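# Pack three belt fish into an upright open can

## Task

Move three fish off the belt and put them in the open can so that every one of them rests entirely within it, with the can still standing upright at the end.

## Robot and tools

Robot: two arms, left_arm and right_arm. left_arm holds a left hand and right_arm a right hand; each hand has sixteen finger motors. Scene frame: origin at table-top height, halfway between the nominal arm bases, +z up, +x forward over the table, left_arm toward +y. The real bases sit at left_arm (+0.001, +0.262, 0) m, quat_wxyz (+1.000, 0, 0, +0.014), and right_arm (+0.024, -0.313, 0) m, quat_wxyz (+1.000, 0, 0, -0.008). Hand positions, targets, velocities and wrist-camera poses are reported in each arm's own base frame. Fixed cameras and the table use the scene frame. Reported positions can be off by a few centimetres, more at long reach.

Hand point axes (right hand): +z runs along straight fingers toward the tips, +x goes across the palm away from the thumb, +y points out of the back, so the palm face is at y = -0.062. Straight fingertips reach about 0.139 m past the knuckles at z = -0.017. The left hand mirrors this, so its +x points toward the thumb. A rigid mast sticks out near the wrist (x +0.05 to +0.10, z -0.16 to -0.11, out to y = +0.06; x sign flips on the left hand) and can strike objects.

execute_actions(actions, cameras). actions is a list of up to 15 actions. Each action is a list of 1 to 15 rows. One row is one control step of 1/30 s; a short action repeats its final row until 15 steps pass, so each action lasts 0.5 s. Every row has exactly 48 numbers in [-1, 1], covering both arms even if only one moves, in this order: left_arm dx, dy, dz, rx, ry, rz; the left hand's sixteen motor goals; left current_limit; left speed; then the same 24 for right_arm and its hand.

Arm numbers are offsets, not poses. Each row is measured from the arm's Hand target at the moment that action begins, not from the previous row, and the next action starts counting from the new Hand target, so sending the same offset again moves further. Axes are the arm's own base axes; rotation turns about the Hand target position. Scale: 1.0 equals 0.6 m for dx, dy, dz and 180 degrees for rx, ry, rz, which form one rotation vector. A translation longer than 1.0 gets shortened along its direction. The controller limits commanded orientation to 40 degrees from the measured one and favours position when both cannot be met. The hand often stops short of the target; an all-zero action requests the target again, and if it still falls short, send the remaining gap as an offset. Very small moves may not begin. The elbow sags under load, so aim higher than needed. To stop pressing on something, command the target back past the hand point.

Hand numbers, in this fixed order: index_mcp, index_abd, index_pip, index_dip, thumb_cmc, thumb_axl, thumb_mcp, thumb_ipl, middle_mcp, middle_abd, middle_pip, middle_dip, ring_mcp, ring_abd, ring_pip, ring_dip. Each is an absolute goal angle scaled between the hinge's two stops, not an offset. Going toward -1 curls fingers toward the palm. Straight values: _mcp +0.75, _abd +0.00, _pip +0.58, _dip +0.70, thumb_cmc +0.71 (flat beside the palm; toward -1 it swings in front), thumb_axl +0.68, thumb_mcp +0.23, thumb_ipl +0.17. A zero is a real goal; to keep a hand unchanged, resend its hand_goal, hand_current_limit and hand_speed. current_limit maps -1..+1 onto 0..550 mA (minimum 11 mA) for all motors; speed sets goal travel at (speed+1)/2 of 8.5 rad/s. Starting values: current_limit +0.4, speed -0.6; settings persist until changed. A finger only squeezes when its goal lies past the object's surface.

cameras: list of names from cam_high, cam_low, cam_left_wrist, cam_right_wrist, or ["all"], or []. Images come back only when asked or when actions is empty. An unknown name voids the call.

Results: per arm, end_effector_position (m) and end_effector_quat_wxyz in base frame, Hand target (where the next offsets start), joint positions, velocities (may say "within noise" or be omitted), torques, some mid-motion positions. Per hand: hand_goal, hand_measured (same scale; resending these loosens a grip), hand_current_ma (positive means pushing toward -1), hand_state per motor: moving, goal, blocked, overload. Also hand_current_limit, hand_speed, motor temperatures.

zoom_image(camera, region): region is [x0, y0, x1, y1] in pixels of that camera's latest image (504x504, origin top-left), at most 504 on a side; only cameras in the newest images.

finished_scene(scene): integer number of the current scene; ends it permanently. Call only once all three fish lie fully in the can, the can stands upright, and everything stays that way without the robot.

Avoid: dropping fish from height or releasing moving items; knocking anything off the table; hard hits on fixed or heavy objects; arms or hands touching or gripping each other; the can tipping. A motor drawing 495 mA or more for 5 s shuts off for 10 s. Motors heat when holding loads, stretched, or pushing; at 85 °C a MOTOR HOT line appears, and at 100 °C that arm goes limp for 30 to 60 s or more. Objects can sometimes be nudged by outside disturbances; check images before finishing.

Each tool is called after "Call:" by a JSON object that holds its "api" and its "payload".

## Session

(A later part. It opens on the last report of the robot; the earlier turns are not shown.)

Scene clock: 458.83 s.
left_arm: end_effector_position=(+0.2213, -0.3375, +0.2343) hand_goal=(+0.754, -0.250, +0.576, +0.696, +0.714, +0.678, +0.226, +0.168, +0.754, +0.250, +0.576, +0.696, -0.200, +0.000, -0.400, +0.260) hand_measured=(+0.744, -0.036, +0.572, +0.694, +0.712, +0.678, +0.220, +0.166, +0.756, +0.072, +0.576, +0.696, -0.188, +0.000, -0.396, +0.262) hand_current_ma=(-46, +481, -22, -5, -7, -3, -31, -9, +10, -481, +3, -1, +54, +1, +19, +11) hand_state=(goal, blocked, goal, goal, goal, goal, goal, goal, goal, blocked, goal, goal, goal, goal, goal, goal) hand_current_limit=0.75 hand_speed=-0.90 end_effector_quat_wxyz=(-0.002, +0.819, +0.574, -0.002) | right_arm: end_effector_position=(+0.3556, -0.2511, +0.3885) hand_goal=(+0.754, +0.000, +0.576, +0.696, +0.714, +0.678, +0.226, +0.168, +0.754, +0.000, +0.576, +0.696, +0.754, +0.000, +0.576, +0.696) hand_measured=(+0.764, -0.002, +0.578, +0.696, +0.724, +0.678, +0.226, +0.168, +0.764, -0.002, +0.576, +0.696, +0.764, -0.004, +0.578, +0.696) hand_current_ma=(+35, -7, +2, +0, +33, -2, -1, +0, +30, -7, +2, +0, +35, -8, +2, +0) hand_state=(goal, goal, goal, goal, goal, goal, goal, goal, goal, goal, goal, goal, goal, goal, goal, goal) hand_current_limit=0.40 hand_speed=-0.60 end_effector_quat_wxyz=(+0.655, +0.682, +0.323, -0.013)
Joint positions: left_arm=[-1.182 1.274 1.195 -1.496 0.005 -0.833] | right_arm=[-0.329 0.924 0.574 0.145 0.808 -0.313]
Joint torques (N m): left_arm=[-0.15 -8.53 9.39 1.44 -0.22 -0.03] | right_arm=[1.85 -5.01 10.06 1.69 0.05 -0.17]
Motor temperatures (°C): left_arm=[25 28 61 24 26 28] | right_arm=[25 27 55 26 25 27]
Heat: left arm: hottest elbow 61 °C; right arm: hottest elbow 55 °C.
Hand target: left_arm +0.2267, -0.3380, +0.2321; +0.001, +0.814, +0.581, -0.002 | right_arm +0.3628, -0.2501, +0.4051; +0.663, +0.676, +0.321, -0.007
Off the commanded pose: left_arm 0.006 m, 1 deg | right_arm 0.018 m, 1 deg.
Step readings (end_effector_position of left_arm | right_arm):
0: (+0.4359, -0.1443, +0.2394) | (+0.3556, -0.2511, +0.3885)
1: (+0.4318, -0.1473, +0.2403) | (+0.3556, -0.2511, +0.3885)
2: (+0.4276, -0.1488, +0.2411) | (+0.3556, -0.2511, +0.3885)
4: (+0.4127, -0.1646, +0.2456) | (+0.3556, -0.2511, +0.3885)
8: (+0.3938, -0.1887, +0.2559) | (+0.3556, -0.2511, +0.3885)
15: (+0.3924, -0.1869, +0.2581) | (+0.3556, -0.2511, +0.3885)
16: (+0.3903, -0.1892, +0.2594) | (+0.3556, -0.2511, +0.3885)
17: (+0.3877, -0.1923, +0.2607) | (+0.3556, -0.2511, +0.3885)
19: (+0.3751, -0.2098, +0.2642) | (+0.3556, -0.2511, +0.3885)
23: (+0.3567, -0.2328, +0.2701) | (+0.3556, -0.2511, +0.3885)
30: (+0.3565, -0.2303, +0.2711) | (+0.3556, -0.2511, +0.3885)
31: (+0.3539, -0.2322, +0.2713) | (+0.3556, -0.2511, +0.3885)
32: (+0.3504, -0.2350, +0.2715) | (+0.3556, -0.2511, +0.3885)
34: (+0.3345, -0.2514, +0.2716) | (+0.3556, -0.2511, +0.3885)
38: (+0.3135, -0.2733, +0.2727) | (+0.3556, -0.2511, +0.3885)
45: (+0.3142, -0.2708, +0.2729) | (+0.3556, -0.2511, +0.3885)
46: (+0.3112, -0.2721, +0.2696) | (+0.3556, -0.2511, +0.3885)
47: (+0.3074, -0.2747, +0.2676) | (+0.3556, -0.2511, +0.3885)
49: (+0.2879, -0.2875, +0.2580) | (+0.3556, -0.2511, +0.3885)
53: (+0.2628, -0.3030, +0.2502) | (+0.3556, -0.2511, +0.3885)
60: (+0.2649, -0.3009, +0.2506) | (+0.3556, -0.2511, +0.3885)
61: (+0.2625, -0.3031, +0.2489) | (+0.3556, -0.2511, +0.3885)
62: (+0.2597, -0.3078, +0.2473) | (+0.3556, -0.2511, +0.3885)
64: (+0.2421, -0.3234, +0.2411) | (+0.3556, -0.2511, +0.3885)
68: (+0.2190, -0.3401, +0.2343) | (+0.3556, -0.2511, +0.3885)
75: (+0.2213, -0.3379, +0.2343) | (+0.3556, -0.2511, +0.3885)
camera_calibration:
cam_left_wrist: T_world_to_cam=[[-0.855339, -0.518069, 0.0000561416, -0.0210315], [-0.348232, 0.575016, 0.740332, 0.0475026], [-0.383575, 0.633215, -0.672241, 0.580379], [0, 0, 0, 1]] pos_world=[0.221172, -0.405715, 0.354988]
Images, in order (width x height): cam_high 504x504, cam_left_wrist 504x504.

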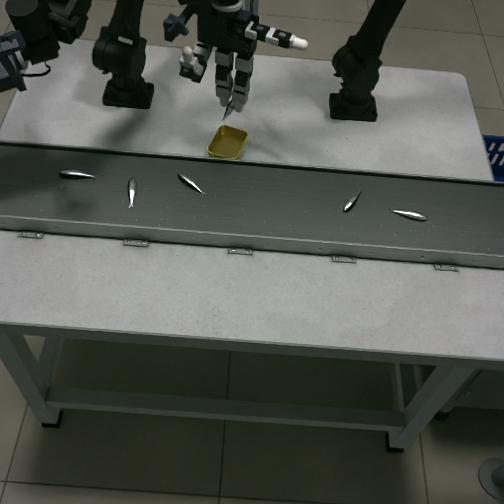

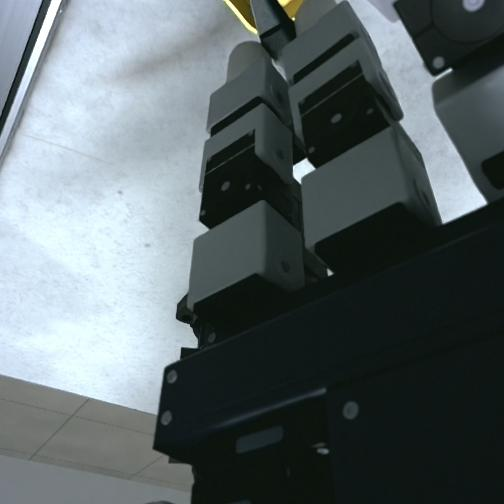

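Call:
{"api": "execute_actions", "payload": {"actions": [[[0.0117,0.0025,-0.05,0,0,0.011,0.754,-0.25,0.576,0.696,0.714,0.678,0.226,0.168,0.754,0.25,0.576,0.696,-0.2,0,-0.4,0.26,0.75,-0.9,0,0,0,0,0,0,0.754,0,0.576,0.696,0.714,0.678,0.226,0.168,0.754,0,0.576,0.696,0.754,0,0.576,0.696,0.4,-0.6]],[[0,0,-0.05,0,0,0,0.754,-0.25,0.576,0.696,0.714,0.678,0.226,0.168,0.754,0.25,0.576,0.696,-0.2,0,-0.4,0.26,0.75,-0.9,0,0,0,0,0,0,0.754,0,0.576,0.696,0.714,0.678,0.226,0.168,0.754,0,0.576,0.696,0.754,0,0.576,0.696,0.4,-0.6]]], "cameras": ["cam_high","cam_left_wrist"]}}

Call:
{"api": "zoom_image", "payload": {"camera": "cam_high", "region": [190, 90, 270, 170]}}

Call:
{"api": "zoom_image", "payload": {"camera": "cam_left_wrist", "region": [180, 0, 440, 120]}}

Scene clock: 507.60 s.
left_arm: end_effector_position=(+0.2282, -0.3352, +0.1721) hand_goal=(+0.754, -0.250, +0.576, +0.696, +0.714, +0.678, +0.226, +0.168, +0.754, +0.250, +0.576, +0.696, -0.200, +0.000, -0.400, +0.260) hand_measured=(+0.746, -0.036, +0.572, +0.694, +0.712, +0.678, +0.222, +0.166, +0.758, +0.074, +0.578, +0.696, -0.188, +0.000, -0.396, +0.262) hand_current_ma=(-36, +481, -21, -5, -6, -3, -27, -9, +19, -481, +5, -1, +54, +1, +19, +11) hand_state=(goal, blocked, goal, goal, goal, goal, goal, goal, goal, blocked, goal, goal, goal, goal, goal, goal) hand_current_limit=0.75 hand_speed=-0.90 end_effector_quat_wxyz=(-0.005, +0.808, +0.589, -0.001) | right_arm: end_effector_position=(+0.3556, -0.2511, +0.3885) hand_goal=(+0.754, +0.000, +0.576, +0.696, +0.714, +0.678, +0.226, +0.168, +0.754, +0.000, +0.576, +0.696, +0.754, +0.000, +0.576, +0.696) hand_measured=(+0.764, -0.002, +0.578, +0.696, +0.724, +0.678, +0.226, +0.168, +0.764, -0.002, +0.576, +0.696, +0.764, -0.004, +0.578, +0.696) hand_current_ma=(+35, -7, +2, +0, +33, -2, -1, +0, +30, -7, +2, +0, +35, -8, +2, +0) hand_state=(goal, goal, goal, goal, goal, goal, goal, goal, goal, goal, goal, goal, goal, goal, goal, goal) hand_current_limit=0.40 hand_speed=-0.60 end_effector_quat_wxyz=(+0.655, +0.682, +0.323, -0.013)
Joint positions: left_arm=[-1.166 1.314 1.066 -1.332 0.005 -0.854] | right_arm=[-0.329 0.924 0.574 0.145 0.808 -0.313]
Joint torques (N m): left_arm=[-0.21 -8.82 9.46 1.4 -0.21 0.01] | right_arm=[2.08 -5.54 10.03 1.55 0.07 -0.16]
Motor temperatures (°C): left_arm=[25 27 57 24 26 28] | right_arm=[25 27 55 26 25 27]
Heat: left arm: hottest elbow 57 °C; right arm: hottest elbow 55 °C.
Hand target: left_arm +0.2336, -0.3366, +0.1721; +0.001, +0.804, +0.595, -0.002 | right_arm +0.3628, -0.2501, +0.4051; +0.663, +0.676, +0.321, -0.007
Off the commanded pose: left_arm 0.006 m, 1 deg | right_arm 0.018 m, 1 deg.
Step readings (end_effector_position of left_arm | right_arm):
0: (+0.2213, -0.3374, +0.2343) | (+0.3556, -0.2511, +0.3885)
1: (+0.2221, -0.3373, +0.2308) | (+0.3556, -0.2511, +0.3885)
2: (+0.2240, -0.3392, +0.2275) | (+0.3556, -0.2511, +0.3885)
4: (+0.2262, -0.3387, +0.2166) | (+0.3556, -0.2511, +0.3885)
8: (+0.2275, -0.3346, +0.2018) | (+0.3556, -0.2511, +0.3885)
15: (+0.2283, -0.3355, +0.2013) | (+0.3556, -0.2511, +0.3885)
16: (+0.2283, -0.3356, +0.1978) | (+0.3556, -0.2511, +0.3885)
17: (+0.2295, -0.3381, +0.1949) | (+0.3556, -0.2511, +0.3885)
19: (+0.2295, -0.3382, +0.1849) | (+0.3556, -0.2511, +0.3885)
23: (+0.2277, -0.3339, +0.1723) | (+0.3556, -0.2511, +0.3885)
30: (+0.2282, -0.3352, +0.1721) | (+0.3556, -0.2511, +0.3885)
camera_calibration:
cam_left_wrist: T_world_to_cam=[[-0.835782, -0.549059, -0.00141118, -0.0286423], [-0.367634, 0.557703, 0.744186, 0.0927083], [-0.407815, 0.622496, -0.667971, 0.540933], [0, 0, 0, 1]] pos_world=[0.230744, -0.404159, 0.292295]
Images, in order (width x height): cam_high 504x504, cam_left_wrist 504x504.

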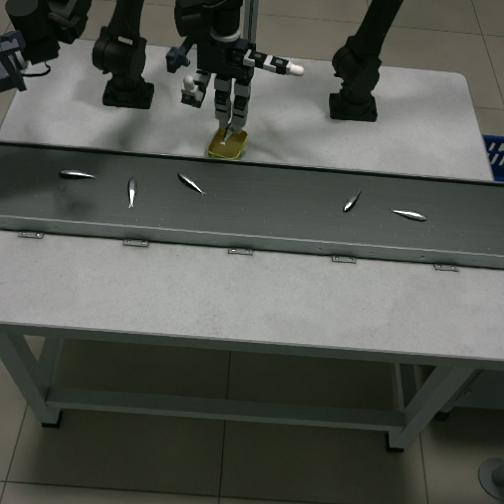

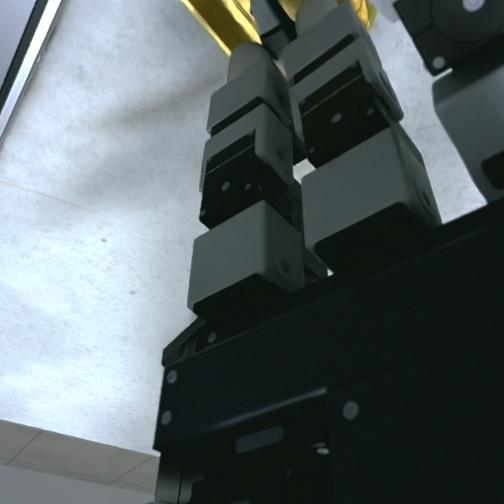

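Scaled by 6.300 from the camera's 504x504 image, which has a finer 720x720 frame.

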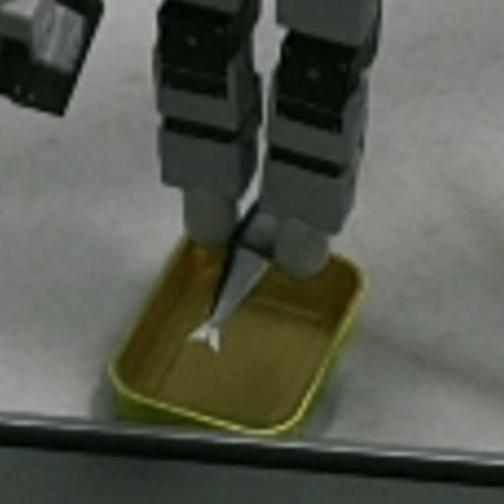

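Scaled by 1.938 from the camera's 504x504 image, which has a finer 720x720 frame.

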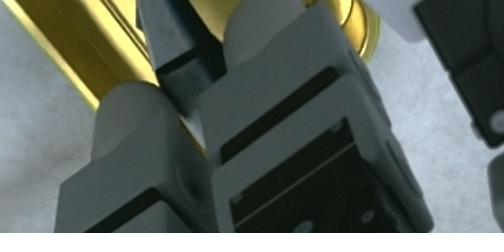

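Call:
{"api": "execute_actions", "payload": {"actions": [[[-0.003,0.001,-0.04,0,0,0,0.754,-0.25,0.576,0.696,0.714,0.678,0.226,0.168,0.754,0.25,0.576,0.696,-0.2,0,-0.4,0.26,0.75,-0.9,0,0,0,0,0,0,0.754,0,0.576,0.696,0.714,0.678,0.226,0.168,0.754,0,0.576,0.696,0.754,0,0.576,0.696,0.4,-0.6]]], "cameras": ["cam_high","cam_left_wrist"]}}

Call:
{"api": "zoom_image", "payload": {"camera": "cam_high", "region": [190, 90, 270, 170]}}

Call:
{"api": "zoom_image", "payload": {"camera": "cam_left_wrist", "region": [180, 0, 440, 120]}}

Scene clock: 535.53 s.
left_arm: end_effector_position=(+0.2280, -0.3343, +0.1496) hand_goal=(+0.754, -0.250, +0.576, +0.696, +0.714, +0.678, +0.226, +0.168, +0.754, +0.250, +0.576, +0.696, -0.200, +0.000, -0.400, +0.260) hand_measured=(+0.746, -0.036, +0.572, +0.694, +0.712, +0.678, +0.222, +0.166, +0.758, +0.074, +0.578, +0.696, -0.188, +0.000, -0.396, +0.262) hand_current_ma=(-33, +481, -21, -5, -6, -3, -27, -9, +21, -481, +6, -1, +54, +1, +19, +11) hand_state=(goal, blocked, goal, goal, goal, goal, goal, goal, goal, blocked, goal, goal, goal, goal, goal, goal) hand_current_limit=0.75 hand_speed=-0.90 end_effector_quat_wxyz=(-0.003, +0.807, +0.590, -0.002) | right_arm: end_effector_position=(+0.3556, -0.2511, +0.3885) hand_goal=(+0.754, +0.000, +0.576, +0.696, +0.714, +0.678, +0.226, +0.168, +0.754, +0.000, +0.576, +0.696, +0.754, +0.000, +0.576, +0.696) hand_measured=(+0.764, -0.002, +0.578, +0.696, +0.724, +0.678, +0.226, +0.168, +0.764, -0.002, +0.576, +0.696, +0.764, -0.004, +0.578, +0.696) hand_current_ma=(+35, -7, +2, +0, +33, -2, -1, +0, +30, -7, +2, +0, +35, -8, +2, +0) hand_state=(goal, goal, goal, goal, goal, goal, goal, goal, goal, goal, goal, goal, goal, goal, goal, goal) hand_current_limit=0.40 hand_speed=-0.60 end_effector_quat_wxyz=(+0.655, +0.682, +0.323, -0.013)
Joint positions: left_arm=[-1.166 1.327 1.017 -1.266 0.005 -0.857] | right_arm=[-0.329 0.924 0.574 0.145 0.808 -0.313]
Joint torques (N m): left_arm=[-0.5 -8.7 9.16 1.46 -0.21 0] | right_arm=[1.73 -4.95 10.03 1.69 0.11 -0.15]
Motor temperatures (°C): left_arm=[25 28 56 24 26 28] | right_arm=[25 27 55 26 25 27]
Heat: left arm: hottest elbow 56 °C; right arm: hottest elbow 55 °C.
Hand target: left_arm +0.2318, -0.3360, +0.1481; +0.001, +0.804, +0.595, -0.002 | right_arm +0.3628, -0.2501, +0.4051; +0.663, +0.676, +0.321, -0.007
Off the commanded pose: left_arm 0.004 m, 1 deg | right_arm 0.018 m, 1 deg.
Step readings (end_effector_position of left_arm | right_arm):
0: (+0.2282, -0.3352, +0.1721) | (+0.3556, -0.2511, +0.3885)
1: (+0.2283, -0.3353, +0.1696) | (+0.3556, -0.2511, +0.3885)
2: (+0.2292, -0.3373, +0.1670) | (+0.3556, -0.2511, +0.3885)
4: (+0.2292, -0.3371, +0.1591) | (+0.3556, -0.2511, +0.3885)
8: (+0.2275, -0.3333, +0.1496) | (+0.3556, -0.2511, +0.3885)
15: (+0.2280, -0.3343, +0.1496) | (+0.3556, -0.2511, +0.3885)
camera_calibration:
cam_left_wrist: T_world_to_cam=[[-0.8341, -0.551612, -0.000760995, -0.0297228], [-0.370479, 0.559184, 0.74166, 0.110369], [-0.408683, 0.6189, -0.670776, 0.52472], [0, 0, 0, 1]] pos_world=[0.230542, -0.402861, 0.27009]
Images, in order (width x height): cam_high 504x504, cam_left_wrist 504x504.

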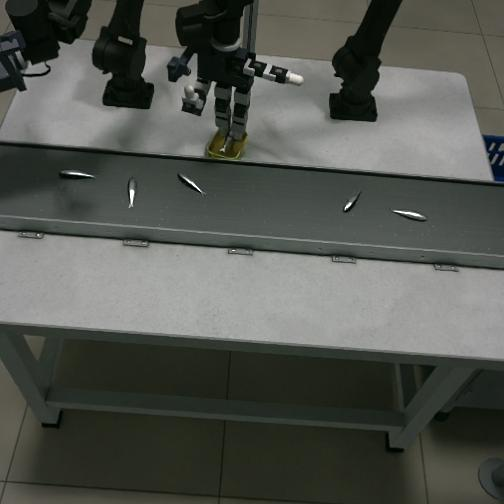

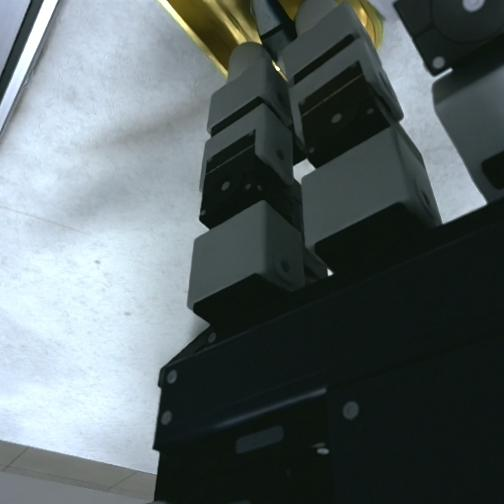

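Scaled by 6.300 from the camera's 504x504 image, which has a finer 720x720 frame.

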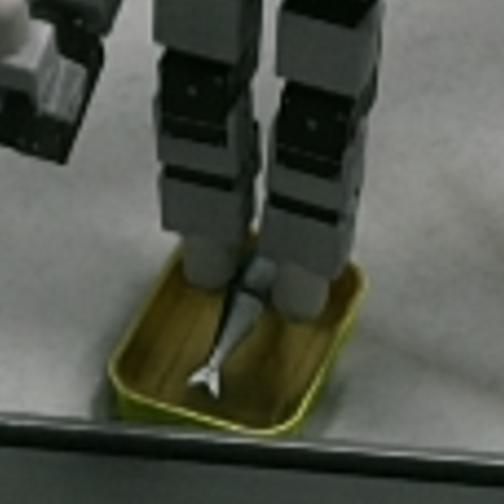

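Scaled by 1.938 from the camera's 504x504 image, which has a finer 720x720 frame.

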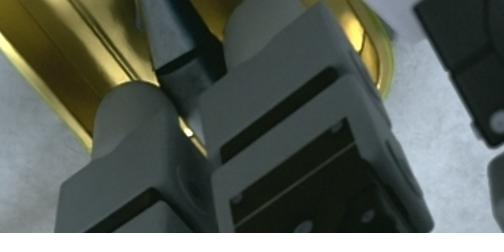

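Call:
{"api": "execute_actions", "payload": {"actions": [[[0,0.001,-0.031,0,0,0,0.754,-0.25,0.576,0.696,0.714,0.678,0.226,0.168,0.754,0.25,0.576,0.696,-0.2,0,-0.4,0.26,0.75,-0.9,0,0,0,0,0,0,0.754,0,0.576,0.696,0.714,0.678,0.226,0.168,0.754,0,0.576,0.696,0.754,0,0.576,0.696,0.4,-0.6]]], "cameras": ["cam_high"]}}

Call:
{"api": "zoom_image", "payload": {"camera": "cam_high", "region": [190, 90, 270, 170]}}

Scene clock: 546.90 s.
left_arm: end_effector_position=(+0.2282, -0.3346, +0.1326) hand_goal=(+0.754, -0.250, +0.576, +0.696, +0.714, +0.678, +0.226, +0.168, +0.754, +0.250, +0.576, +0.696, -0.200, +0.000, -0.400, +0.260) hand_measured=(+0.748, -0.036, +0.572, +0.694, +0.712, +0.678, +0.222, +0.166, +0.758, +0.074, +0.578, +0.696, -0.188, +0.000, -0.396, +0.262) hand_current_ma=(-32, +481, -21, -5, -6, -3, -27, -9, +21, -481, +6, -1, +54, +1, +19, +11) hand_state=(goal, blocked, goal, goal, goal, goal, goal, goal, goal, blocked, goal, goal, goal, goal, goal, goal) hand_current_limit=0.75 hand_speed=-0.90 end_effector_quat_wxyz=(-0.001, +0.807, +0.590, -0.002) | right_arm: end_effector_position=(+0.3556, -0.2511, +0.3885) hand_goal=(+0.754, +0.000, +0.576, +0.696, +0.714, +0.678, +0.226, +0.168, +0.754, +0.000, +0.576, +0.696, +0.754, +0.000, +0.576, +0.696) hand_measured=(+0.764, -0.002, +0.578, +0.696, +0.724, +0.678, +0.226, +0.168, +0.764, -0.002, +0.576, +0.696, +0.764, -0.004, +0.578, +0.696) hand_current_ma=(+35, -7, +2, +0, +33, -2, -1, +0, +30, -7, +2, +0, +35, -8, +2, +0) hand_state=(goal, goal, goal, goal, goal, goal, goal, goal, goal, goal, goal, goal, goal, goal, goal, goal) hand_current_limit=0.40 hand_speed=-0.60 end_effector_quat_wxyz=(+0.655, +0.682, +0.323, -0.013)
Joint positions: left_arm=[-1.166 1.341 0.982 -1.213 0.004 -0.857] | right_arm=[-0.329 0.924 0.574 0.145 0.808 -0.313]
Joint torques (N m): left_arm=[-0.32 -8.59 8.76 1.4 -0.2 0.01] | right_arm=[1.85 -5.6 10.13 1.59 0.11 -0.19]
Motor temperatures (°C): left_arm=[25 28 55 24 26 28] | right_arm=[25 27 55 26 25 27]
Heat: left arm: hottest elbow 55 °C; right arm: hottest elbow 55 °C.
Hand target: left_arm +0.2318, -0.3353, +0.1294; +0.001, +0.804, +0.595, -0.001 | right_arm +0.3628, -0.2501, +0.4051; +0.663, +0.676, +0.321, -0.007
Off the commanded pose: left_arm 0.005 m, 1 deg | right_arm 0.018 m, 1 deg.
Step readings (end_effector_position of left_arm | right_arm):
0: (+0.2280, -0.3343, +0.1496) | (+0.3556, -0.2511, +0.3885)
1: (+0.2281, -0.3345, +0.1478) | (+0.3556, -0.2511, +0.3885)
2: (+0.2288, -0.3361, +0.1460) | (+0.3556, -0.2511, +0.3885)
4: (+0.2289, -0.3364, +0.1404) | (+0.3556, -0.2511, +0.3885)
8: (+0.2279, -0.3339, +0.1329) | (+0.3556, -0.2511, +0.3885)
15: (+0.2282, -0.3346, +0.1326) | (+0.3556, -0.2511, +0.3885)
Images, in order (width x height): cam_high 504x504.

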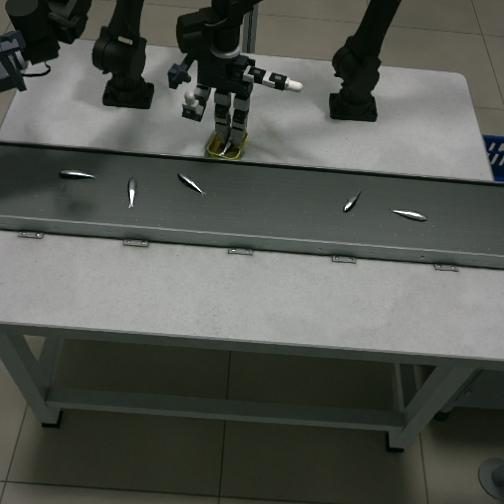

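Scaled by 6.300 from the camera's 504x504 image, which has a finer 720x720 frame.

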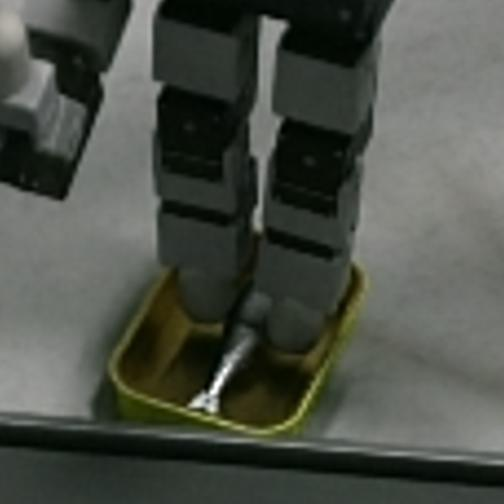

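Call:
{"api": "execute_actions", "payload": {"actions": [[[0,0,-0.002,0,0,0,0.754,-0.003,0.576,0.696,0.714,0.678,0.226,0.168,0.754,0.041,0.576,0.696,-0.2,0,-0.4,0.26,0.4,-0.95,0,0,0,0,0,0,0.754,0,0.576,0.696,0.714,0.678,0.226,0.168,0.754,0,0.576,0.696,0.754,0,0.576,0.696,0.4,-0.6]],[[0,0,0,0,0,0,0.754,0.01,0.576,0.696,0.714,0.678,0.226,0.168,0.754,0.028,0.576,0.696,-0.2,0,-0.4,0.26,0.4,-0.95,0,0,0,0,0,0,0.754,0,0.576,0.696,0.714,0.678,0.226,0.168,0.754,0,0.576,0.696,0.754,0,0.576,0.696,0.4,-0.6]]], "cameras": ["cam_high"]}}

Call:
{"api": "zoom_image", "payload": {"camera": "cam_high", "region": [190, 90, 270, 170]}}

Scene clock: 558.80 s.
left_arm: end_effector_position=(+0.2285, -0.3353, +0.1327) hand_goal=(+0.754, +0.010, +0.576, +0.696, +0.714, +0.678, +0.226, +0.168, +0.754, +0.028, +0.576, +0.696, -0.200, +0.000, -0.400, +0.260) hand_measured=(+0.748, +0.006, +0.572, +0.694, +0.712, +0.678, +0.222, +0.166, +0.756, +0.032, +0.578, +0.696, -0.188, +0.000, -0.396, +0.262) hand_current_ma=(-24, -13, -15, -5, -6, -3, -27, -9, +5, +11, +6, -1, +54, +1, +19, +11) hand_state=(goal, goal, goal, goal, goal, goal, goal, goal, goal, goal, goal, goal, goal, goal, goal, goal) hand_current_limit=0.40 hand_speed=-0.95 end_effector_quat_wxyz=(+0.000, +0.807, +0.590, -0.002) | right_arm: end_effector_position=(+0.3556, -0.2511, +0.3885) hand_goal=(+0.754, +0.000, +0.576, +0.696, +0.714, +0.678, +0.226, +0.168, +0.754, +0.000, +0.576, +0.696, +0.754, +0.000, +0.576, +0.696) hand_measured=(+0.764, -0.002, +0.578, +0.696, +0.724, +0.678, +0.226, +0.168, +0.764, -0.002, +0.576, +0.696, +0.764, -0.004, +0.578, +0.696) hand_current_ma=(+35, -7, +2, +0, +33, -2, -1, +0, +30, -7, +2, +0, +35, -8, +2, +0) hand_state=(goal, goal, goal, goal, goal, goal, goal, goal, goal, goal, goal, goal, goal, goal, goal, goal) hand_current_limit=0.40 hand_speed=-0.60 end_effector_quat_wxyz=(+0.655, +0.682, +0.323, -0.013)
Joint positions: left_arm=[-1.166 1.341 0.982 -1.21 0.004 -0.857] | right_arm=[-0.329 0.924 0.574 0.145 0.808 -0.313]
Joint torques (N m): left_arm=[-0.44 -8.59 8.54 1.5 -0.2 0.01] | right_arm=[2.14 -5.01 10.03 1.66 0.06 -0.21]
Motor temperatures (°C): left_arm=[25 28 55 24 26 28] | right_arm=[25 27 55 26 25 27]
Heat: left arm: hottest elbow 55 °C; right arm: hottest elbow 55 °C.
Hand target: left_arm +0.2318, -0.3353, +0.1282; +0.001, +0.804, +0.595, -0.001 | right_arm +0.3628, -0.2501, +0.4051; +0.663, +0.676, +0.321, -0.007
Off the commanded pose: left_arm 0.006 m, 1 deg | right_arm 0.018 m, 1 deg.
Step readings (end_effector_position of left_arm | right_arm):
0: (+0.2282, -0.3346, +0.1326) | (+0.3556, -0.2511, +0.3885)
1: (+0.2282, -0.3347, +0.1326) | (+0.3556, -0.2511, +0.3885)
2: (+0.2283, -0.3349, +0.1327) | (+0.3556, -0.2511, +0.3885)
4: (+0.2284, -0.3351, +0.1327) | (+0.3556, -0.2511, +0.3885)
8: (+0.2285, -0.3353, +0.1327) | (+0.3556, -0.2511, +0.3885)
15: (+0.2285, -0.3353, +0.1327) | (+0.3556, -0.2511, +0.3885)
16: (+0.2285, -0.3353, +0.1327) | (+0.3556, -0.2511, +0.3885)
17: (+0.2285, -0.3353, +0.1327) | (+0.3556, -0.2511, +0.3885)
19: (+0.2285, -0.3353, +0.1327) | (+0.3556, -0.2511, +0.3885)
23: (+0.2285, -0.3353, +0.1327) | (+0.3556, -0.2511, +0.3885)
30: (+0.2285, -0.3353, +0.1327) | (+0.3556, -0.2511, +0.3885)
Images, in order (width x height): cam_high 504x504.

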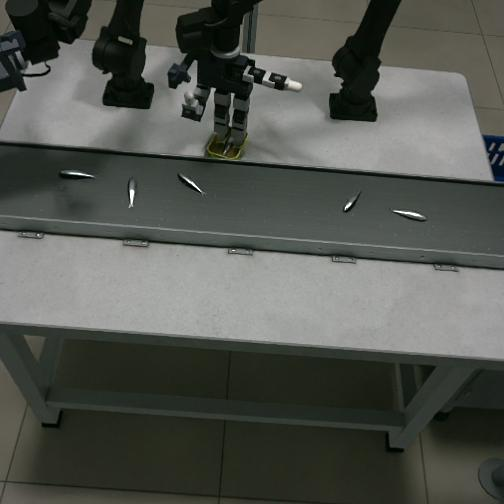

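Scaled by 6.300 from the camera's 504x504 image, which has a finer 720x720 frame.

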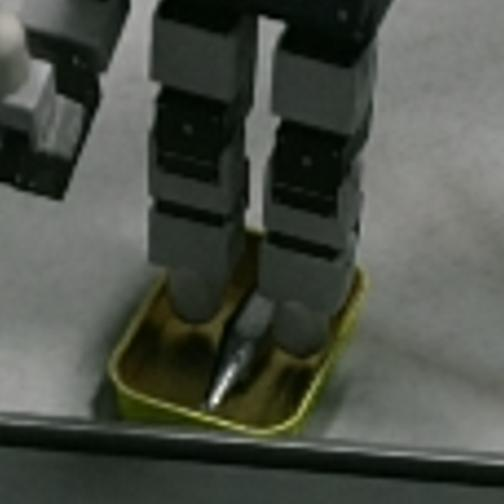

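Call:
{"api": "execute_actions", "payload": {"actions": [[[0.010,-0.019,0.083,0,0,0,0.754,0.01,0.576,0.696,0.714,0.678,0.226,0.168,0.754,0.028,0.576,0.696,-0.2,0,-0.4,0.26,0.4,-0.95,0,0,0,0,0,0,0.754,0,0.576,0.696,0.714,0.678,0.226,0.168,0.754,0,0.576,0.696,0.754,0,0.576,0.696,0.4,-0.6]],[[0,0,0.083,0,0,0,0.754,0.01,0.576,0.696,0.714,0.678,0.226,0.168,0.754,0.028,0.576,0.696,-0.2,0,-0.4,0.26,0.4,-0.95,0,0,0,0,0,0,0.754,0,0.576,0.696,0.714,0.678,0.226,0.168,0.754,0,0.576,0.696,0.754,0,0.576,0.696,0.4,-0.6]],[[0.11,0.125,0.0,0,0,-0.03,0.754,0.1,0.576,0.696,0.714,0.678,0.226,0.168,0.754,-0.1,0.576,0.696,-0.2,0,-0.4,0.26,0.4,-0.6,0,0,0,0,0,0,0.754,0,0.576,0.696,0.714,0.678,0.226,0.168,0.754,0,0.576,0.696,0.754,0,0.576,0.696,0.4,-0.6]],[[0.11,0.155,0.02,0,0,-0.035,0.754,0.1,0.576,0.696,0.714,0.678,0.226,0.168,0.754,-0.1,0.576,0.696,-0.2,0,-0.4,0.26,0.4,-0.6,0,0,0,0,0,0,0.754,0,0.576,0.696,0.714,0.678,0.226,0.168,0.754,0,0.576,0.696,0.754,0,0.576,0.696,0.4,-0.6]],[[0.0815,0.149,0.02,0,0,-0.029,0.754,0.1,0.576,0.696,0.714,0.678,0.226,0.168,0.754,-0.1,0.576,0.696,-0.2,0,-0.4,0.26,0.4,-0.6,0,0,0,0,0,0,0.754,0,0.576,0.696,0.714,0.678,0.226,0.168,0.754,0,0.576,0.696,0.754,0,0.576,0.696,0.4,-0.6]]], "cameras": ["cam_high","cam_left_wrist"]}}

Call:
{"api": "zoom_image", "payload": {"camera": "cam_high", "region": [190, 90, 270, 170]}}

Call:
{"api": "zoom_image", "payload": {"camera": "cam_high", "region": [315, 155, 395, 235]}}

Call:
{"api": "zoom_image", "payload": {"camera": "cam_left_wrist", "region": [180, 0, 360, 120]}}

Scene clock: 616.40 s.
left_arm: end_effector_position=(+0.4036, -0.0833, +0.2300) hand_goal=(+0.754, +0.100, +0.576, +0.696, +0.714, +0.678, +0.226, +0.168, +0.754, -0.100, +0.576, +0.696, -0.200, +0.000, -0.400, +0.260) hand_measured=(+0.752, +0.098, +0.574, +0.694, +0.714, +0.678, +0.220, +0.166, +0.752, -0.100, +0.576, +0.696, -0.188, -0.002, -0.396, +0.262) hand_current_ma=(-7, -5, -7, -5, -3, -3, -32, -9, -7, -1, +4, -1, +53, -5, +17, +11) hand_state=(goal, goal, goal, goal, goal, goal, goal, goal, goal, goal, goal, goal, goal, goal, goal, goal) hand_current_limit=0.40 hand_speed=-0.60 end_effector_quat_wxyz=(-0.011, +0.879, +0.476, -0.014) | right_arm: end_effector_position=(+0.3556, -0.2511, +0.3885) hand_goal=(+0.754, +0.000, +0.576, +0.696, +0.714, +0.678, +0.226, +0.168, +0.754, +0.000, +0.576, +0.696, +0.754, +0.000, +0.576, +0.696) hand_measured=(+0.764, -0.002, +0.578, +0.696, +0.724, +0.678, +0.226, +0.168, +0.764, -0.002, +0.576, +0.696, +0.764, -0.004, +0.578, +0.696) hand_current_ma=(+35, -7, +2, +0, +33, -2, -1, +0, +30, -7, +2, +0, +35, -8, +2, +0) hand_state=(goal, goal, goal, goal, goal, goal, goal, goal, goal, goal, goal, goal, goal, goal, goal, goal) hand_current_limit=0.40 hand_speed=-0.60 end_effector_quat_wxyz=(+0.655, +0.682, +0.323, -0.013)
Joint positions: left_arm=[-0.171 1.213 1.139 -1.532 0.001 0.407] | right_arm=[-0.329 0.924 0.574 0.145 0.808 -0.313]
Joint torques (N m): left_arm=[-1.26 -6.95 15.15 0.34 0.07 0.14] | right_arm=[2.43 -5.48 10.1 1.57 0.07 -0.21]
Motor temperatures (°C): left_arm=[25 28 54 24 26 28] | right_arm=[25 27 55 26 25 27]
Heat: left arm: hottest elbow 54 °C; right arm: hottest elbow 55 °C.
Hand target: left_arm +0.4187, -0.0892, +0.2519; +0.000, +0.882, +0.470, -0.002 | right_arm +0.3628, -0.2501, +0.4051; +0.663, +0.676, +0.321, -0.007
Off the commanded pose: left_arm 0.027 m, 2 deg | right_arm 0.018 m, 1 deg.
Step readings (end_effector_position of left_arm | right_arm):
0: (+0.2285, -0.3353, +0.1327) | (+0.3556, -0.2511, +0.3885)
1: (+0.2278, -0.3337, +0.1348) | (+0.3556, -0.2511, +0.3885)
2: (+0.2267, -0.3311, +0.1380) | (+0.3556, -0.2511, +0.3885)
4: (+0.2260, -0.3295, +0.1460) | (+0.3556, -0.2511, +0.3885)
8: (+0.2288, -0.3360, +0.1576) | (+0.3556, -0.2511, +0.3885)
15: (+0.2287, -0.3358, +0.1585) | (+0.3556, -0.2511, +0.3885)
16: (+0.2282, -0.3346, +0.1621) | (+0.3556, -0.2511, +0.3885)
17: (+0.2267, -0.3311, +0.1670) | (+0.3556, -0.2511, +0.3885)
19: (+0.2260, -0.3294, +0.1809) | (+0.3556, -0.2511, +0.3885)
23: (+0.2302, -0.3391, +0.2048) | (+0.3556, -0.2511, +0.3885)
30: (+0.2306, -0.3400, +0.2083) | (+0.3556, -0.2511, +0.3885)
31: (+0.2354, -0.3357, +0.2082) | (+0.3556, -0.2511, +0.3885)
32: (+0.2417, -0.3299, +0.2074) | (+0.3556, -0.2511, +0.3885)
34: (+0.2707, -0.2964, +0.2091) | (+0.3556, -0.2511, +0.3885)
38: (+0.3120, -0.2524, +0.2208) | (+0.3556, -0.2511, +0.3885)
45: (+0.3050, -0.2647, +0.2211) | (+0.3556, -0.2511, +0.3885)
46: (+0.3085, -0.2604, +0.2216) | (+0.3556, -0.2511, +0.3885)
47: (+0.3148, -0.2529, +0.2217) | (+0.3556, -0.2511, +0.3885)
49: (+0.3431, -0.2104, +0.2255) | (+0.3556, -0.2511, +0.3885)
53: (+0.3752, -0.1512, +0.2286) | (+0.3556, -0.2511, +0.3885)
60: (+0.3678, -0.1702, +0.2272) | (+0.3556, -0.2511, +0.3885)
61: (+0.3699, -0.1662, +0.2271) | (+0.3556, -0.2511, +0.3885)
62: (+0.3735, -0.1577, +0.2267) | (+0.3556, -0.2511, +0.3885)
64: (+0.3899, -0.1133, +0.2266) | (+0.3556, -0.2511, +0.3885)
68: (+0.4073, -0.0589, +0.2294) | (+0.3556, -0.2511, +0.3885)
75: (+0.4044, -0.0809, +0.2307) | (+0.3556, -0.2511, +0.3885)
camera_calibration:
cam_left_wrist: T_world_to_cam=[[-0.950261, -0.310188, 0.0280699, 0.315644], [-0.18594, 0.637301, 0.747846, -0.094057], [-0.249862, 0.705429, -0.663279, 0.436375], [0, 0, 0, 1]] pos_world=[0.391489, -0.14998, 0.350918]
Images, in order (width x height): cam_high 504x504, cam_left_wrist 504x504.

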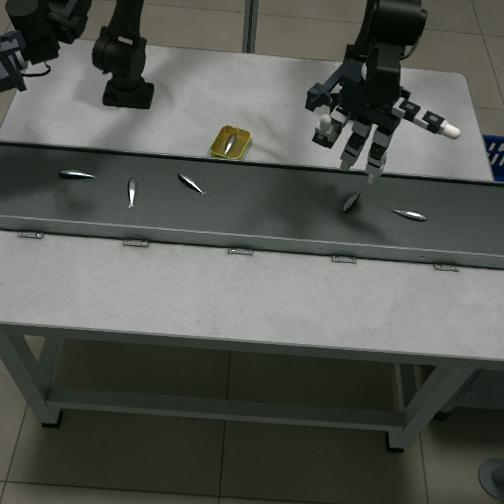

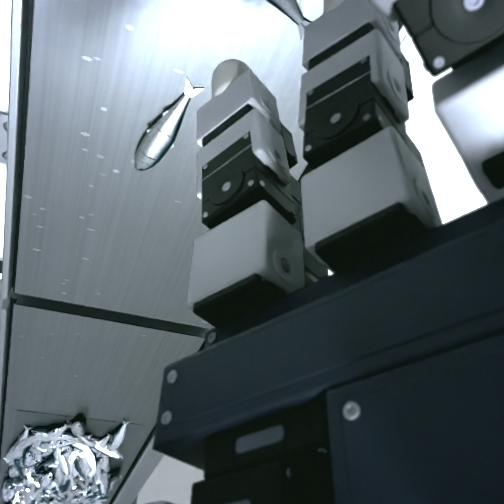

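Scaled by 6.300 from the camera's 504x504 image, which has a finer 720x720 frame.

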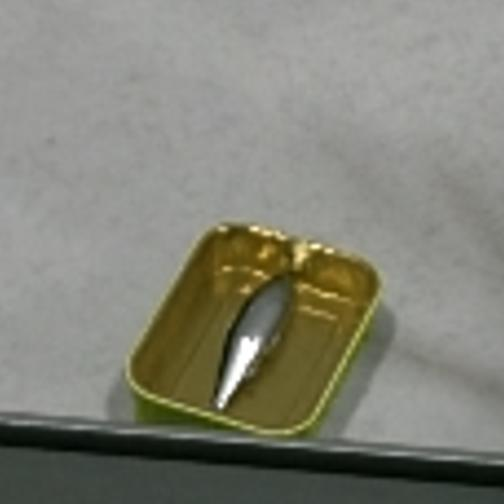

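Scaled by 6.300 from the camera's 504x504 image, which has a finer 720x720 frame.

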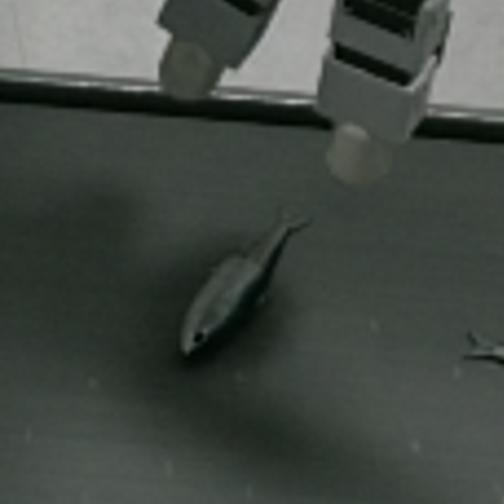

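Scaled by 2.800 from the camera's 504x504 image, which has a finer 720x720 frame.

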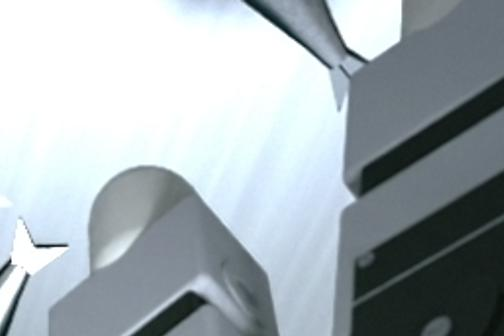

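Call:
{"api": "execute_actions", "payload": {"actions": [[[0.0,0.0,-0.06,0.003,0.006,-0.012,0.754,0.1,0.576,0.696,0.714,0.678,0.226,0.168,0.754,-0.1,0.576,0.696,-0.2,0,-0.4,0.26,0.4,-0.6,0,0,0,0,0,0,0.754,0,0.576,0.696,0.714,0.678,0.226,0.168,0.754,0,0.576,0.696,0.754,0,0.576,0.696,0.4,-0.6]],[[0,0,-0.055,0,0,0,0.754,0.1,0.576,0.696,0.714,0.678,0.226,0.168,0.754,-0.1,0.576,0.696,-0.2,0,-0.4,0.26,0.4,-0.6,0,0,0,0,0,0,0.754,0,0.576,0.696,0.714,0.678,0.226,0.168,0.754,0,0.576,0.696,0.754,0,0.576,0.696,0.4,-0.6]]], "cameras": ["cam_high","cam_left_wrist"]}}

Call:
{"api": "zoom_image", "payload": {"camera": "cam_high", "region": [315, 155, 395, 235]}}

Call:
{"api": "zoom_image", "payload": {"camera": "cam_left_wrist", "region": [180, 0, 360, 120]}}

Scene clock: 657.63 s.
left_arm: end_effector_position=(+0.4135, -0.0885, +0.1804) hand_goal=(+0.754, +0.100, +0.576, +0.696, +0.714, +0.678, +0.226, +0.168, +0.754, -0.100, +0.576, +0.696, -0.200, +0.000, -0.400, +0.260) hand_measured=(+0.752, +0.098, +0.574, +0.694, +0.714, +0.678, +0.220, +0.166, +0.752, -0.100, +0.576, +0.696, -0.188, -0.002, -0.396, +0.262) hand_current_ma=(-5, -5, -6, -5, -1, -3, -32, -9, -5, -1, +4, -1, +53, -5, +17, +11) hand_state=(goal, goal, goal, goal, goal, goal, goal, goal, goal, goal, goal, goal, goal, goal, goal, goal) hand_current_limit=0.40 hand_speed=-0.60 end_effector_quat_wxyz=(-0.012, +0.890, +0.456, -0.015) | right_arm: end_effector_position=(+0.3556, -0.2511, +0.3885) hand_goal=(+0.754, +0.000, +0.576, +0.696, +0.714, +0.678, +0.226, +0.168, +0.754, +0.000, +0.576, +0.696, +0.754, +0.000, +0.576, +0.696) hand_measured=(+0.764, -0.002, +0.578, +0.696, +0.724, +0.678, +0.226, +0.168, +0.764, -0.002, +0.576, +0.696, +0.764, -0.004, +0.578, +0.696) hand_current_ma=(+35, -7, +2, +0, +33, -2, -1, +0, +30, -7, +2, +0, +35, -8, +2, +0) hand_state=(goal, goal, goal, goal, goal, goal, goal, goal, goal, goal, goal, goal, goal, goal, goal, goal) hand_current_limit=0.40 hand_speed=-0.60 end_effector_quat_wxyz=(+0.655, +0.682, +0.323, -0.013)
Joint positions: left_arm=[-0.171 1.265 1.051 -1.396 -0.002 0.452] | right_arm=[-0.329 0.924 0.574 0.145 0.808 -0.313]
Joint torques (N m): left_arm=[-0.85 -9 9.85 1.46 -0.06 0.13] | right_arm=[1.85 -4.89 10.09 1.7 0.07 -0.16]
Motor temperatures (°C): left_arm=[25 27 64 24 26 28] | right_arm=[25 27 56 26 25 27]
Heat: left arm: hottest elbow 64 °C; right arm: hottest elbow 56 °C.
Hand target: left_arm +0.4187, -0.0892, +0.1829; -0.008, +0.891, +0.454, -0.008 | right_arm +0.3628, -0.2501, +0.4051; +0.663, +0.676, +0.321, -0.007
Off the commanded pose: left_arm 0.006 m, 1 deg | right_arm 0.018 m, 1 deg.
Step readings (end_effector_position of left_arm | right_arm):
0: (+0.4036, -0.0833, +0.2300) | (+0.3556, -0.2511, +0.3885)
1: (+0.4050, -0.0839, +0.2294) | (+0.3556, -0.2511, +0.3885)
2: (+0.4076, -0.0848, +0.2294) | (+0.3556, -0.2511, +0.3885)
4: (+0.4129, -0.0866, +0.2270) | (+0.3556, -0.2511, +0.3885)
8: (+0.4163, -0.0883, +0.2210) | (+0.3556, -0.2511, +0.3885)
15: (+0.4164, -0.0888, +0.2203) | (+0.3556, -0.2511, +0.3885)
16: (+0.4164, -0.0889, +0.2158) | (+0.3556, -0.2511, +0.3885)
17: (+0.4188, -0.0893, +0.2125) | (+0.3556, -0.2511, +0.3885)
19: (+0.4175, -0.0891, +0.1990) | (+0.3556, -0.2511, +0.3885)
23: (+0.4116, -0.0881, +0.1806) | (+0.3556, -0.2511, +0.3885)
30: (+0.4135, -0.0885, +0.1804) | (+0.3556, -0.2511, +0.3885)
camera_calibration:
cam_left_wrist: T_world_to_cam=[[-0.963201, -0.267097, 0.0300444, 0.333683], [-0.155201, 0.643952, 0.749159, -0.0641335], [-0.219445, 0.716928, -0.661709, 0.39776], [0, 0, 0, 1]] pos_world=[0.398737, -0.154741, 0.301222]
Images, in order (width x height): cam_high 504x504, cam_left_wrist 504x504.

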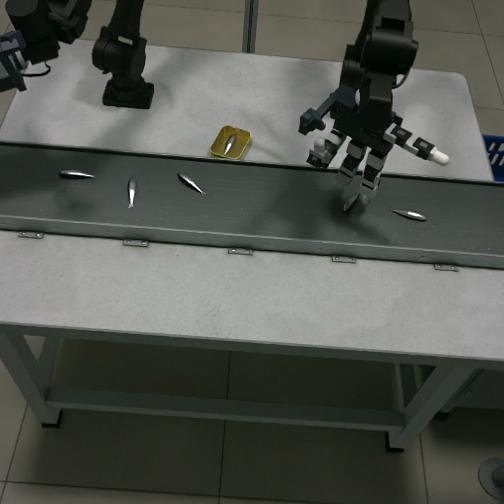

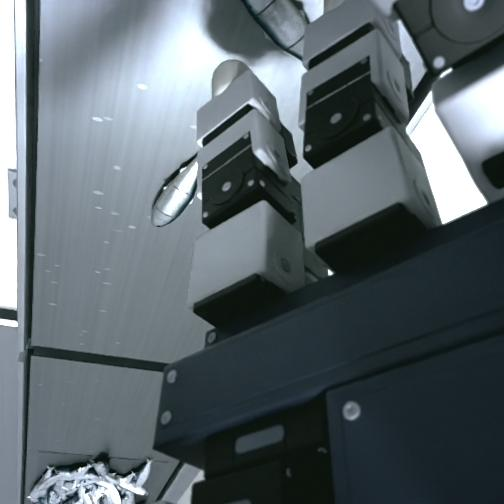

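Scaled by 6.300 from the camera's 504x504 image, which has a finer 720x720 frame.

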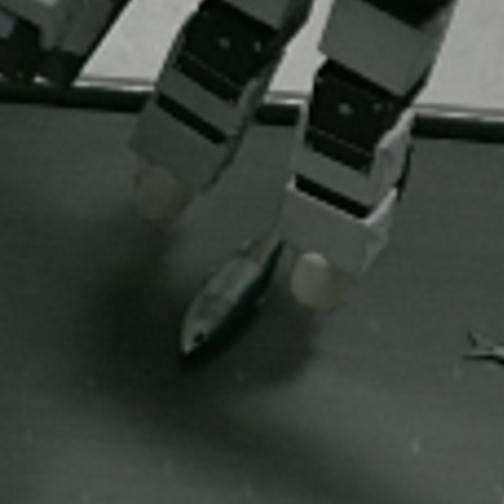

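Scaled by 2.800 from the camera's 504x504 image, which has a finer 720x720 frame.

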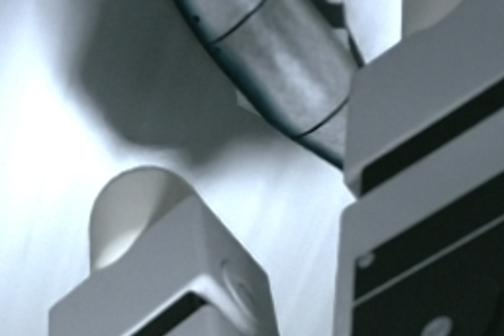

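Call:
{"api": "execute_actions", "payload": {"actions": [[[0.004,-0.002,-0.025,0.003,0.006,0,0.754,0.1,0.576,0.696,0.714,0.678,0.226,0.168,0.754,-0.1,0.576,0.696,-0.2,0,-0.4,0.26,0.4,-0.6,0,0,0,0,0,0,0.754,0,0.576,0.696,0.714,0.678,0.226,0.168,0.754,0,0.576,0.696,0.754,0,0.576,0.696,0.4,-0.6]]], "cameras": ["cam_high","cam_left_wrist"]}}

Call:
{"api": "zoom_image", "payload": {"camera": "cam_high", "region": [315, 155, 395, 235]}}

Call:
{"api": "zoom_image", "payload": {"camera": "cam_left_wrist", "region": [180, 0, 360, 120]}}

Scene clock: 709.83 s.
left_arm: end_effector_position=(+0.4192, -0.0885, +0.1733) hand_goal=(+0.754, +0.100, +0.576, +0.696, +0.714, +0.678, +0.226, +0.168, +0.754, -0.100, +0.576, +0.696, -0.200, +0.000, -0.400, +0.260) hand_measured=(+0.752, +0.098, +0.574, +0.694, +0.714, +0.678, +0.220, +0.166, +0.752, -0.100, +0.576, +0.696, -0.188, -0.002, -0.396, +0.262) hand_current_ma=(-5, -5, -6, -5, -1, -3, -32, -9, -5, -1, +4, -1, +53, -5, +17, +11) hand_state=(goal, goal, goal, goal, goal, goal, goal, goal, goal, goal, goal, goal, goal, goal, goal, goal) hand_current_limit=0.40 hand_speed=-0.60 end_effector_quat_wxyz=(-0.015, +0.890, +0.456, -0.014) | right_arm: end_effector_position=(+0.3556, -0.2511, +0.3885) hand_goal=(+0.754, +0.000, +0.576, +0.696, +0.714, +0.678, +0.226, +0.168, +0.754, +0.000, +0.576, +0.696, +0.754, +0.000, +0.576, +0.696) hand_measured=(+0.764, -0.002, +0.578, +0.696, +0.724, +0.678, +0.226, +0.168, +0.764, -0.002, +0.576, +0.696, +0.764, -0.004, +0.578, +0.696) hand_current_ma=(+35, -7, +2, +0, +33, -2, -1, +0, +30, -7, +2, +0, +35, -8, +2, +0) hand_state=(goal, goal, goal, goal, goal, goal, goal, goal, goal, goal, goal, goal, goal, goal, goal, goal) hand_current_limit=0.40 hand_speed=-0.60 end_effector_quat_wxyz=(+0.655, +0.682, +0.323, -0.013)
Joint positions: left_arm=[-0.171 1.286 1.051 -1.377 -0.008 0.452] | right_arm=[-0.329 0.924 0.574 0.145 0.808 -0.313]
Joint torques (N m): left_arm=[-1.32 -7.94 8.76 1.5 -0.06 0.08] | right_arm=[1.9 -4.13 9.85 1.68 0.08 -0.17]
Motor temperatures (°C): left_arm=[25 27 55 24 26 28] | right_arm=[25 27 56 26 25 27]
Heat: left arm: hottest elbow 55 °C; right arm: hottest elbow 56 °C.
Hand target: left_arm +0.4211, -0.0904, +0.1679; -0.017, +0.891, +0.454, -0.014 | right_arm +0.3628, -0.2501, +0.4051; +0.663, +0.676, +0.321, -0.007
Off the commanded pose: left_arm 0.006 m, 0 deg | right_arm 0.018 m, 1 deg.
Step readings (end_effector_position of left_arm | right_arm):
0: (+0.4135, -0.0885, +0.1804) | (+0.3556, -0.2511, +0.3885)
1: (+0.4143, -0.0883, +0.1800) | (+0.3556, -0.2511, +0.3885)
2: (+0.4154, -0.0881, +0.1796) | (+0.3556, -0.2511, +0.3885)
4: (+0.4179, -0.0883, +0.1777) | (+0.3556, -0.2511, +0.3885)
8: (+0.4192, -0.0884, +0.1736) | (+0.3556, -0.2511, +0.3885)
15: (+0.4192, -0.0885, +0.1733) | (+0.3556, -0.2511, +0.3885)
camera_calibration:
cam_left_wrist: T_world_to_cam=[[-0.963214, -0.267093, 0.0296605, 0.339496], [-0.154111, 0.639416, 0.753258, -0.0594389], [-0.220156, 0.720978, -0.657056, 0.394223], [0, 0, 0, 1]] pos_world=[0.404637, -0.155542, 0.29373]
Images, in order (width x height): cam_high 504x504, cam_left_wrist 504x504.

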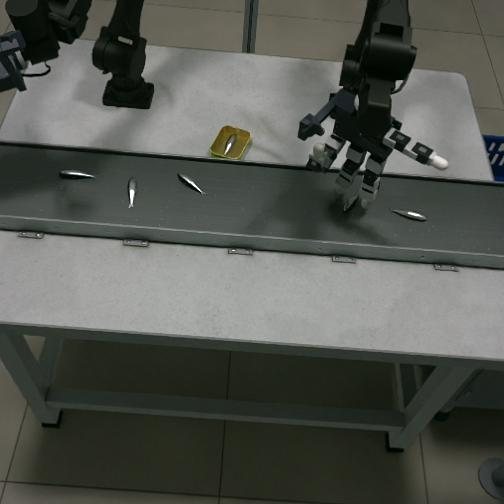

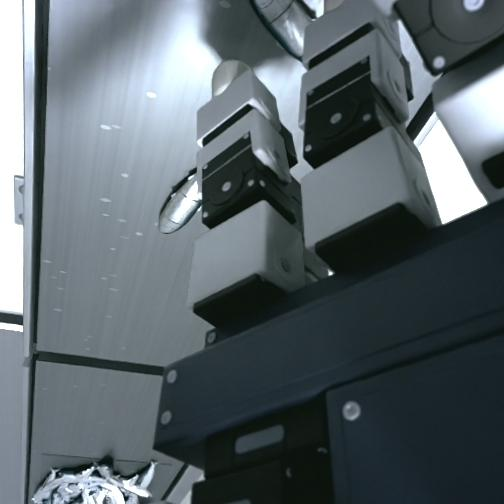

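Scaled by 6.300 from the camera's 504x504 image, which has a finer 720x720 frame.

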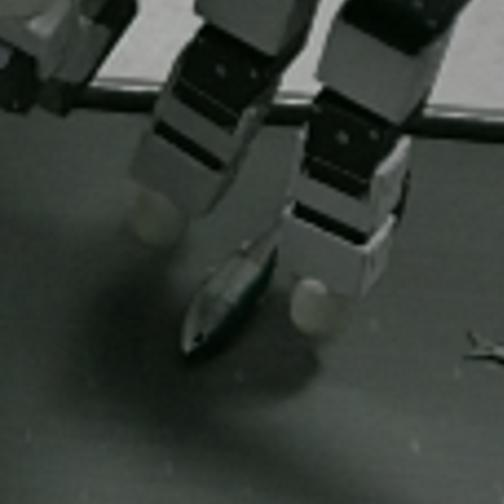

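Scaled by 2.800 from the camera's 504x504 image, which has a finer 720x720 frame.

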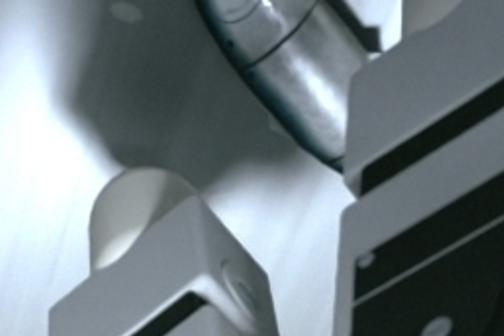

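Call:
{"api": "execute_actions", "payload": {"actions": [[[0.002,-0.001,-0.026,-0.0045,-0.011,0,0.754,0.1,0.576,0.696,0.714,0.678,0.226,0.168,0.754,-0.1,0.576,0.696,-0.2,0,-0.4,0.26,0.4,-0.6,0,0,0,0,0,0,0.754,0,0.576,0.696,0.714,0.678,0.226,0.168,0.754,0,0.576,0.696,0.754,0,0.576,0.696,0.4,-0.6]]], "cameras": ["cam_high","cam_left_wrist"]}}

Call:
{"api": "zoom_image", "payload": {"camera": "cam_high", "region": [315, 155, 395, 235]}}

Call:
{"api": "zoom_image", "payload": {"camera": "cam_left_wrist", "region": [180, 0, 360, 120]}}

Scene clock: 823.80 s.
left_arm: end_effector_position=(+0.4233, -0.0898, +0.1599) hand_goal=(+0.754, +0.100, +0.576, +0.696, +0.714, +0.678, +0.226, +0.168, +0.754, -0.100, +0.576, +0.696, -0.200, +0.000, -0.400, +0.260) hand_measured=(+0.752, +0.098, +0.574, +0.694, +0.714, +0.678, +0.220, +0.166, +0.752, -0.102, +0.576, +0.694, -0.186, -0.002, -0.396, +0.262) hand_current_ma=(-10, -9, -7, -7, +0, -3, -37, -9, -8, -10, -3, -4, +63, -5, +17, +11) hand_state=(goal, goal, goal, goal, goal, goal, goal, goal, goal, goal, goal, goal, goal, goal, goal, goal) hand_current_limit=0.40 hand_speed=-0.60 end_effector_quat_wxyz=(-0.001, +0.890, +0.456, +0.002) | right_arm: end_effector_position=(+0.3556, -0.2511, +0.3885) hand_goal=(+0.754, +0.000, +0.576, +0.696, +0.714, +0.678, +0.226, +0.168, +0.754, +0.000, +0.576, +0.696, +0.754, +0.000, +0.576, +0.696) hand_measured=(+0.764, -0.002, +0.578, +0.696, +0.724, +0.678, +0.226, +0.168, +0.764, -0.002, +0.576, +0.696, +0.764, -0.004, +0.578, +0.696) hand_current_ma=(+35, -7, +2, +0, +33, -2, -1, +0, +30, -7, +2, +0, +35, -8, +2, +0) hand_state=(goal, goal, goal, goal, goal, goal, goal, goal, goal, goal, goal, goal, goal, goal, goal, goal) hand_current_limit=0.40 hand_speed=-0.60 end_effector_quat_wxyz=(+0.655, +0.682, +0.323, -0.013)
Joint positions: left_arm=[-0.171 1.281 1.001 -1.29 -0.004 0.452] | right_arm=[-0.329 0.924 0.574 0.145 0.808 -0.313]
Joint torques (N m): left_arm=[-0.97 -8.12 8.09 1.57 0.11 0.11] | right_arm=[2.37 -5.6 10.14 1.61 0.11 -0.19]
Motor temperatures (°C): left_arm=[25 28 52 24 26 28] | right_arm=[25 27 56 26 25 27]
Heat: left arm: hottest elbow 52 °C; right arm: hottest elbow 56 °C.
Hand target: left_arm +0.4224, -0.0910, +0.1523; -0.003, +0.891, +0.454, -0.002 | right_arm +0.3628, -0.2501, +0.4051; +0.663, +0.676, +0.321, -0.007
Off the commanded pose: left_arm 0.008 m, 1 deg | right_arm 0.018 m, 1 deg.
Step readings (end_effector_position of left_arm | right_arm):
0: (+0.4192, -0.0885, +0.1733) | (+0.3556, -0.2511, +0.3885)
1: (+0.4197, -0.0887, +0.1703) | (+0.3556, -0.2511, +0.3885)
2: (+0.4225, -0.0894, +0.1684) | (+0.3556, -0.2511, +0.3885)
4: (+0.4219, -0.0894, +0.1597) | (+0.3556, -0.2511, +0.3885)
8: (+0.4228, -0.0897, +0.1597) | (+0.3556, -0.2511, +0.3885)
15: (+0.4233, -0.0898, +0.1599) | (+0.3556, -0.2511, +0.3885)
camera_calibration:
cam_left_wrist: T_world_to_cam=[[-0.963656, -0.267057, -0.00697542, 0.349566], [-0.184824, 0.647618, 0.739209, -0.0319685], [-0.192893, 0.713632, -0.67344, 0.377781], [0, 0, 0, 1]] pos_world=[0.403824, -0.155539, 0.280482]
Images, in order (width x height): cam_high 504x504, cam_left_wrist 504x504.

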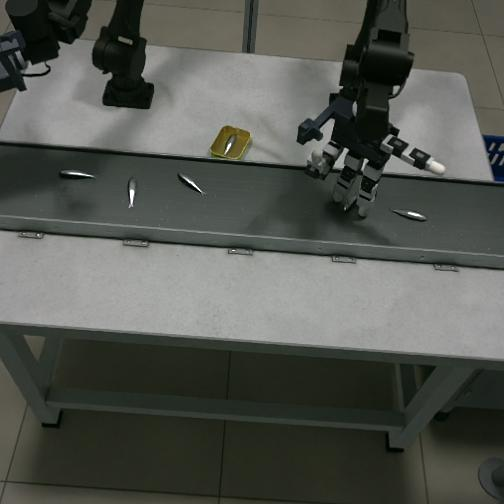

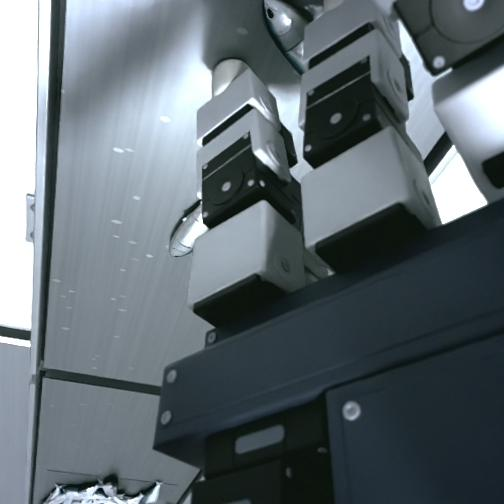

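Scaled by 6.300 from the camera's 504x504 image, which has a finer 720x720 frame.

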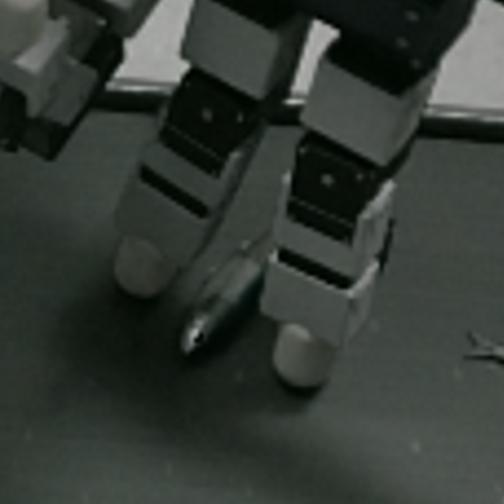

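Scaled by 2.800 from the camera's 504x504 image, which has a finer 720x720 frame.

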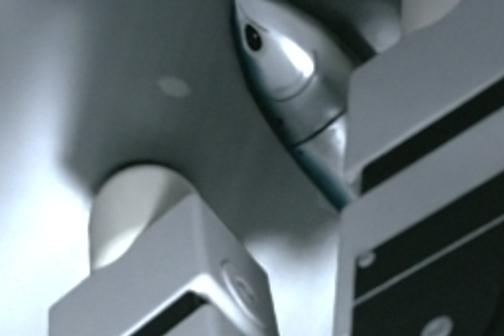

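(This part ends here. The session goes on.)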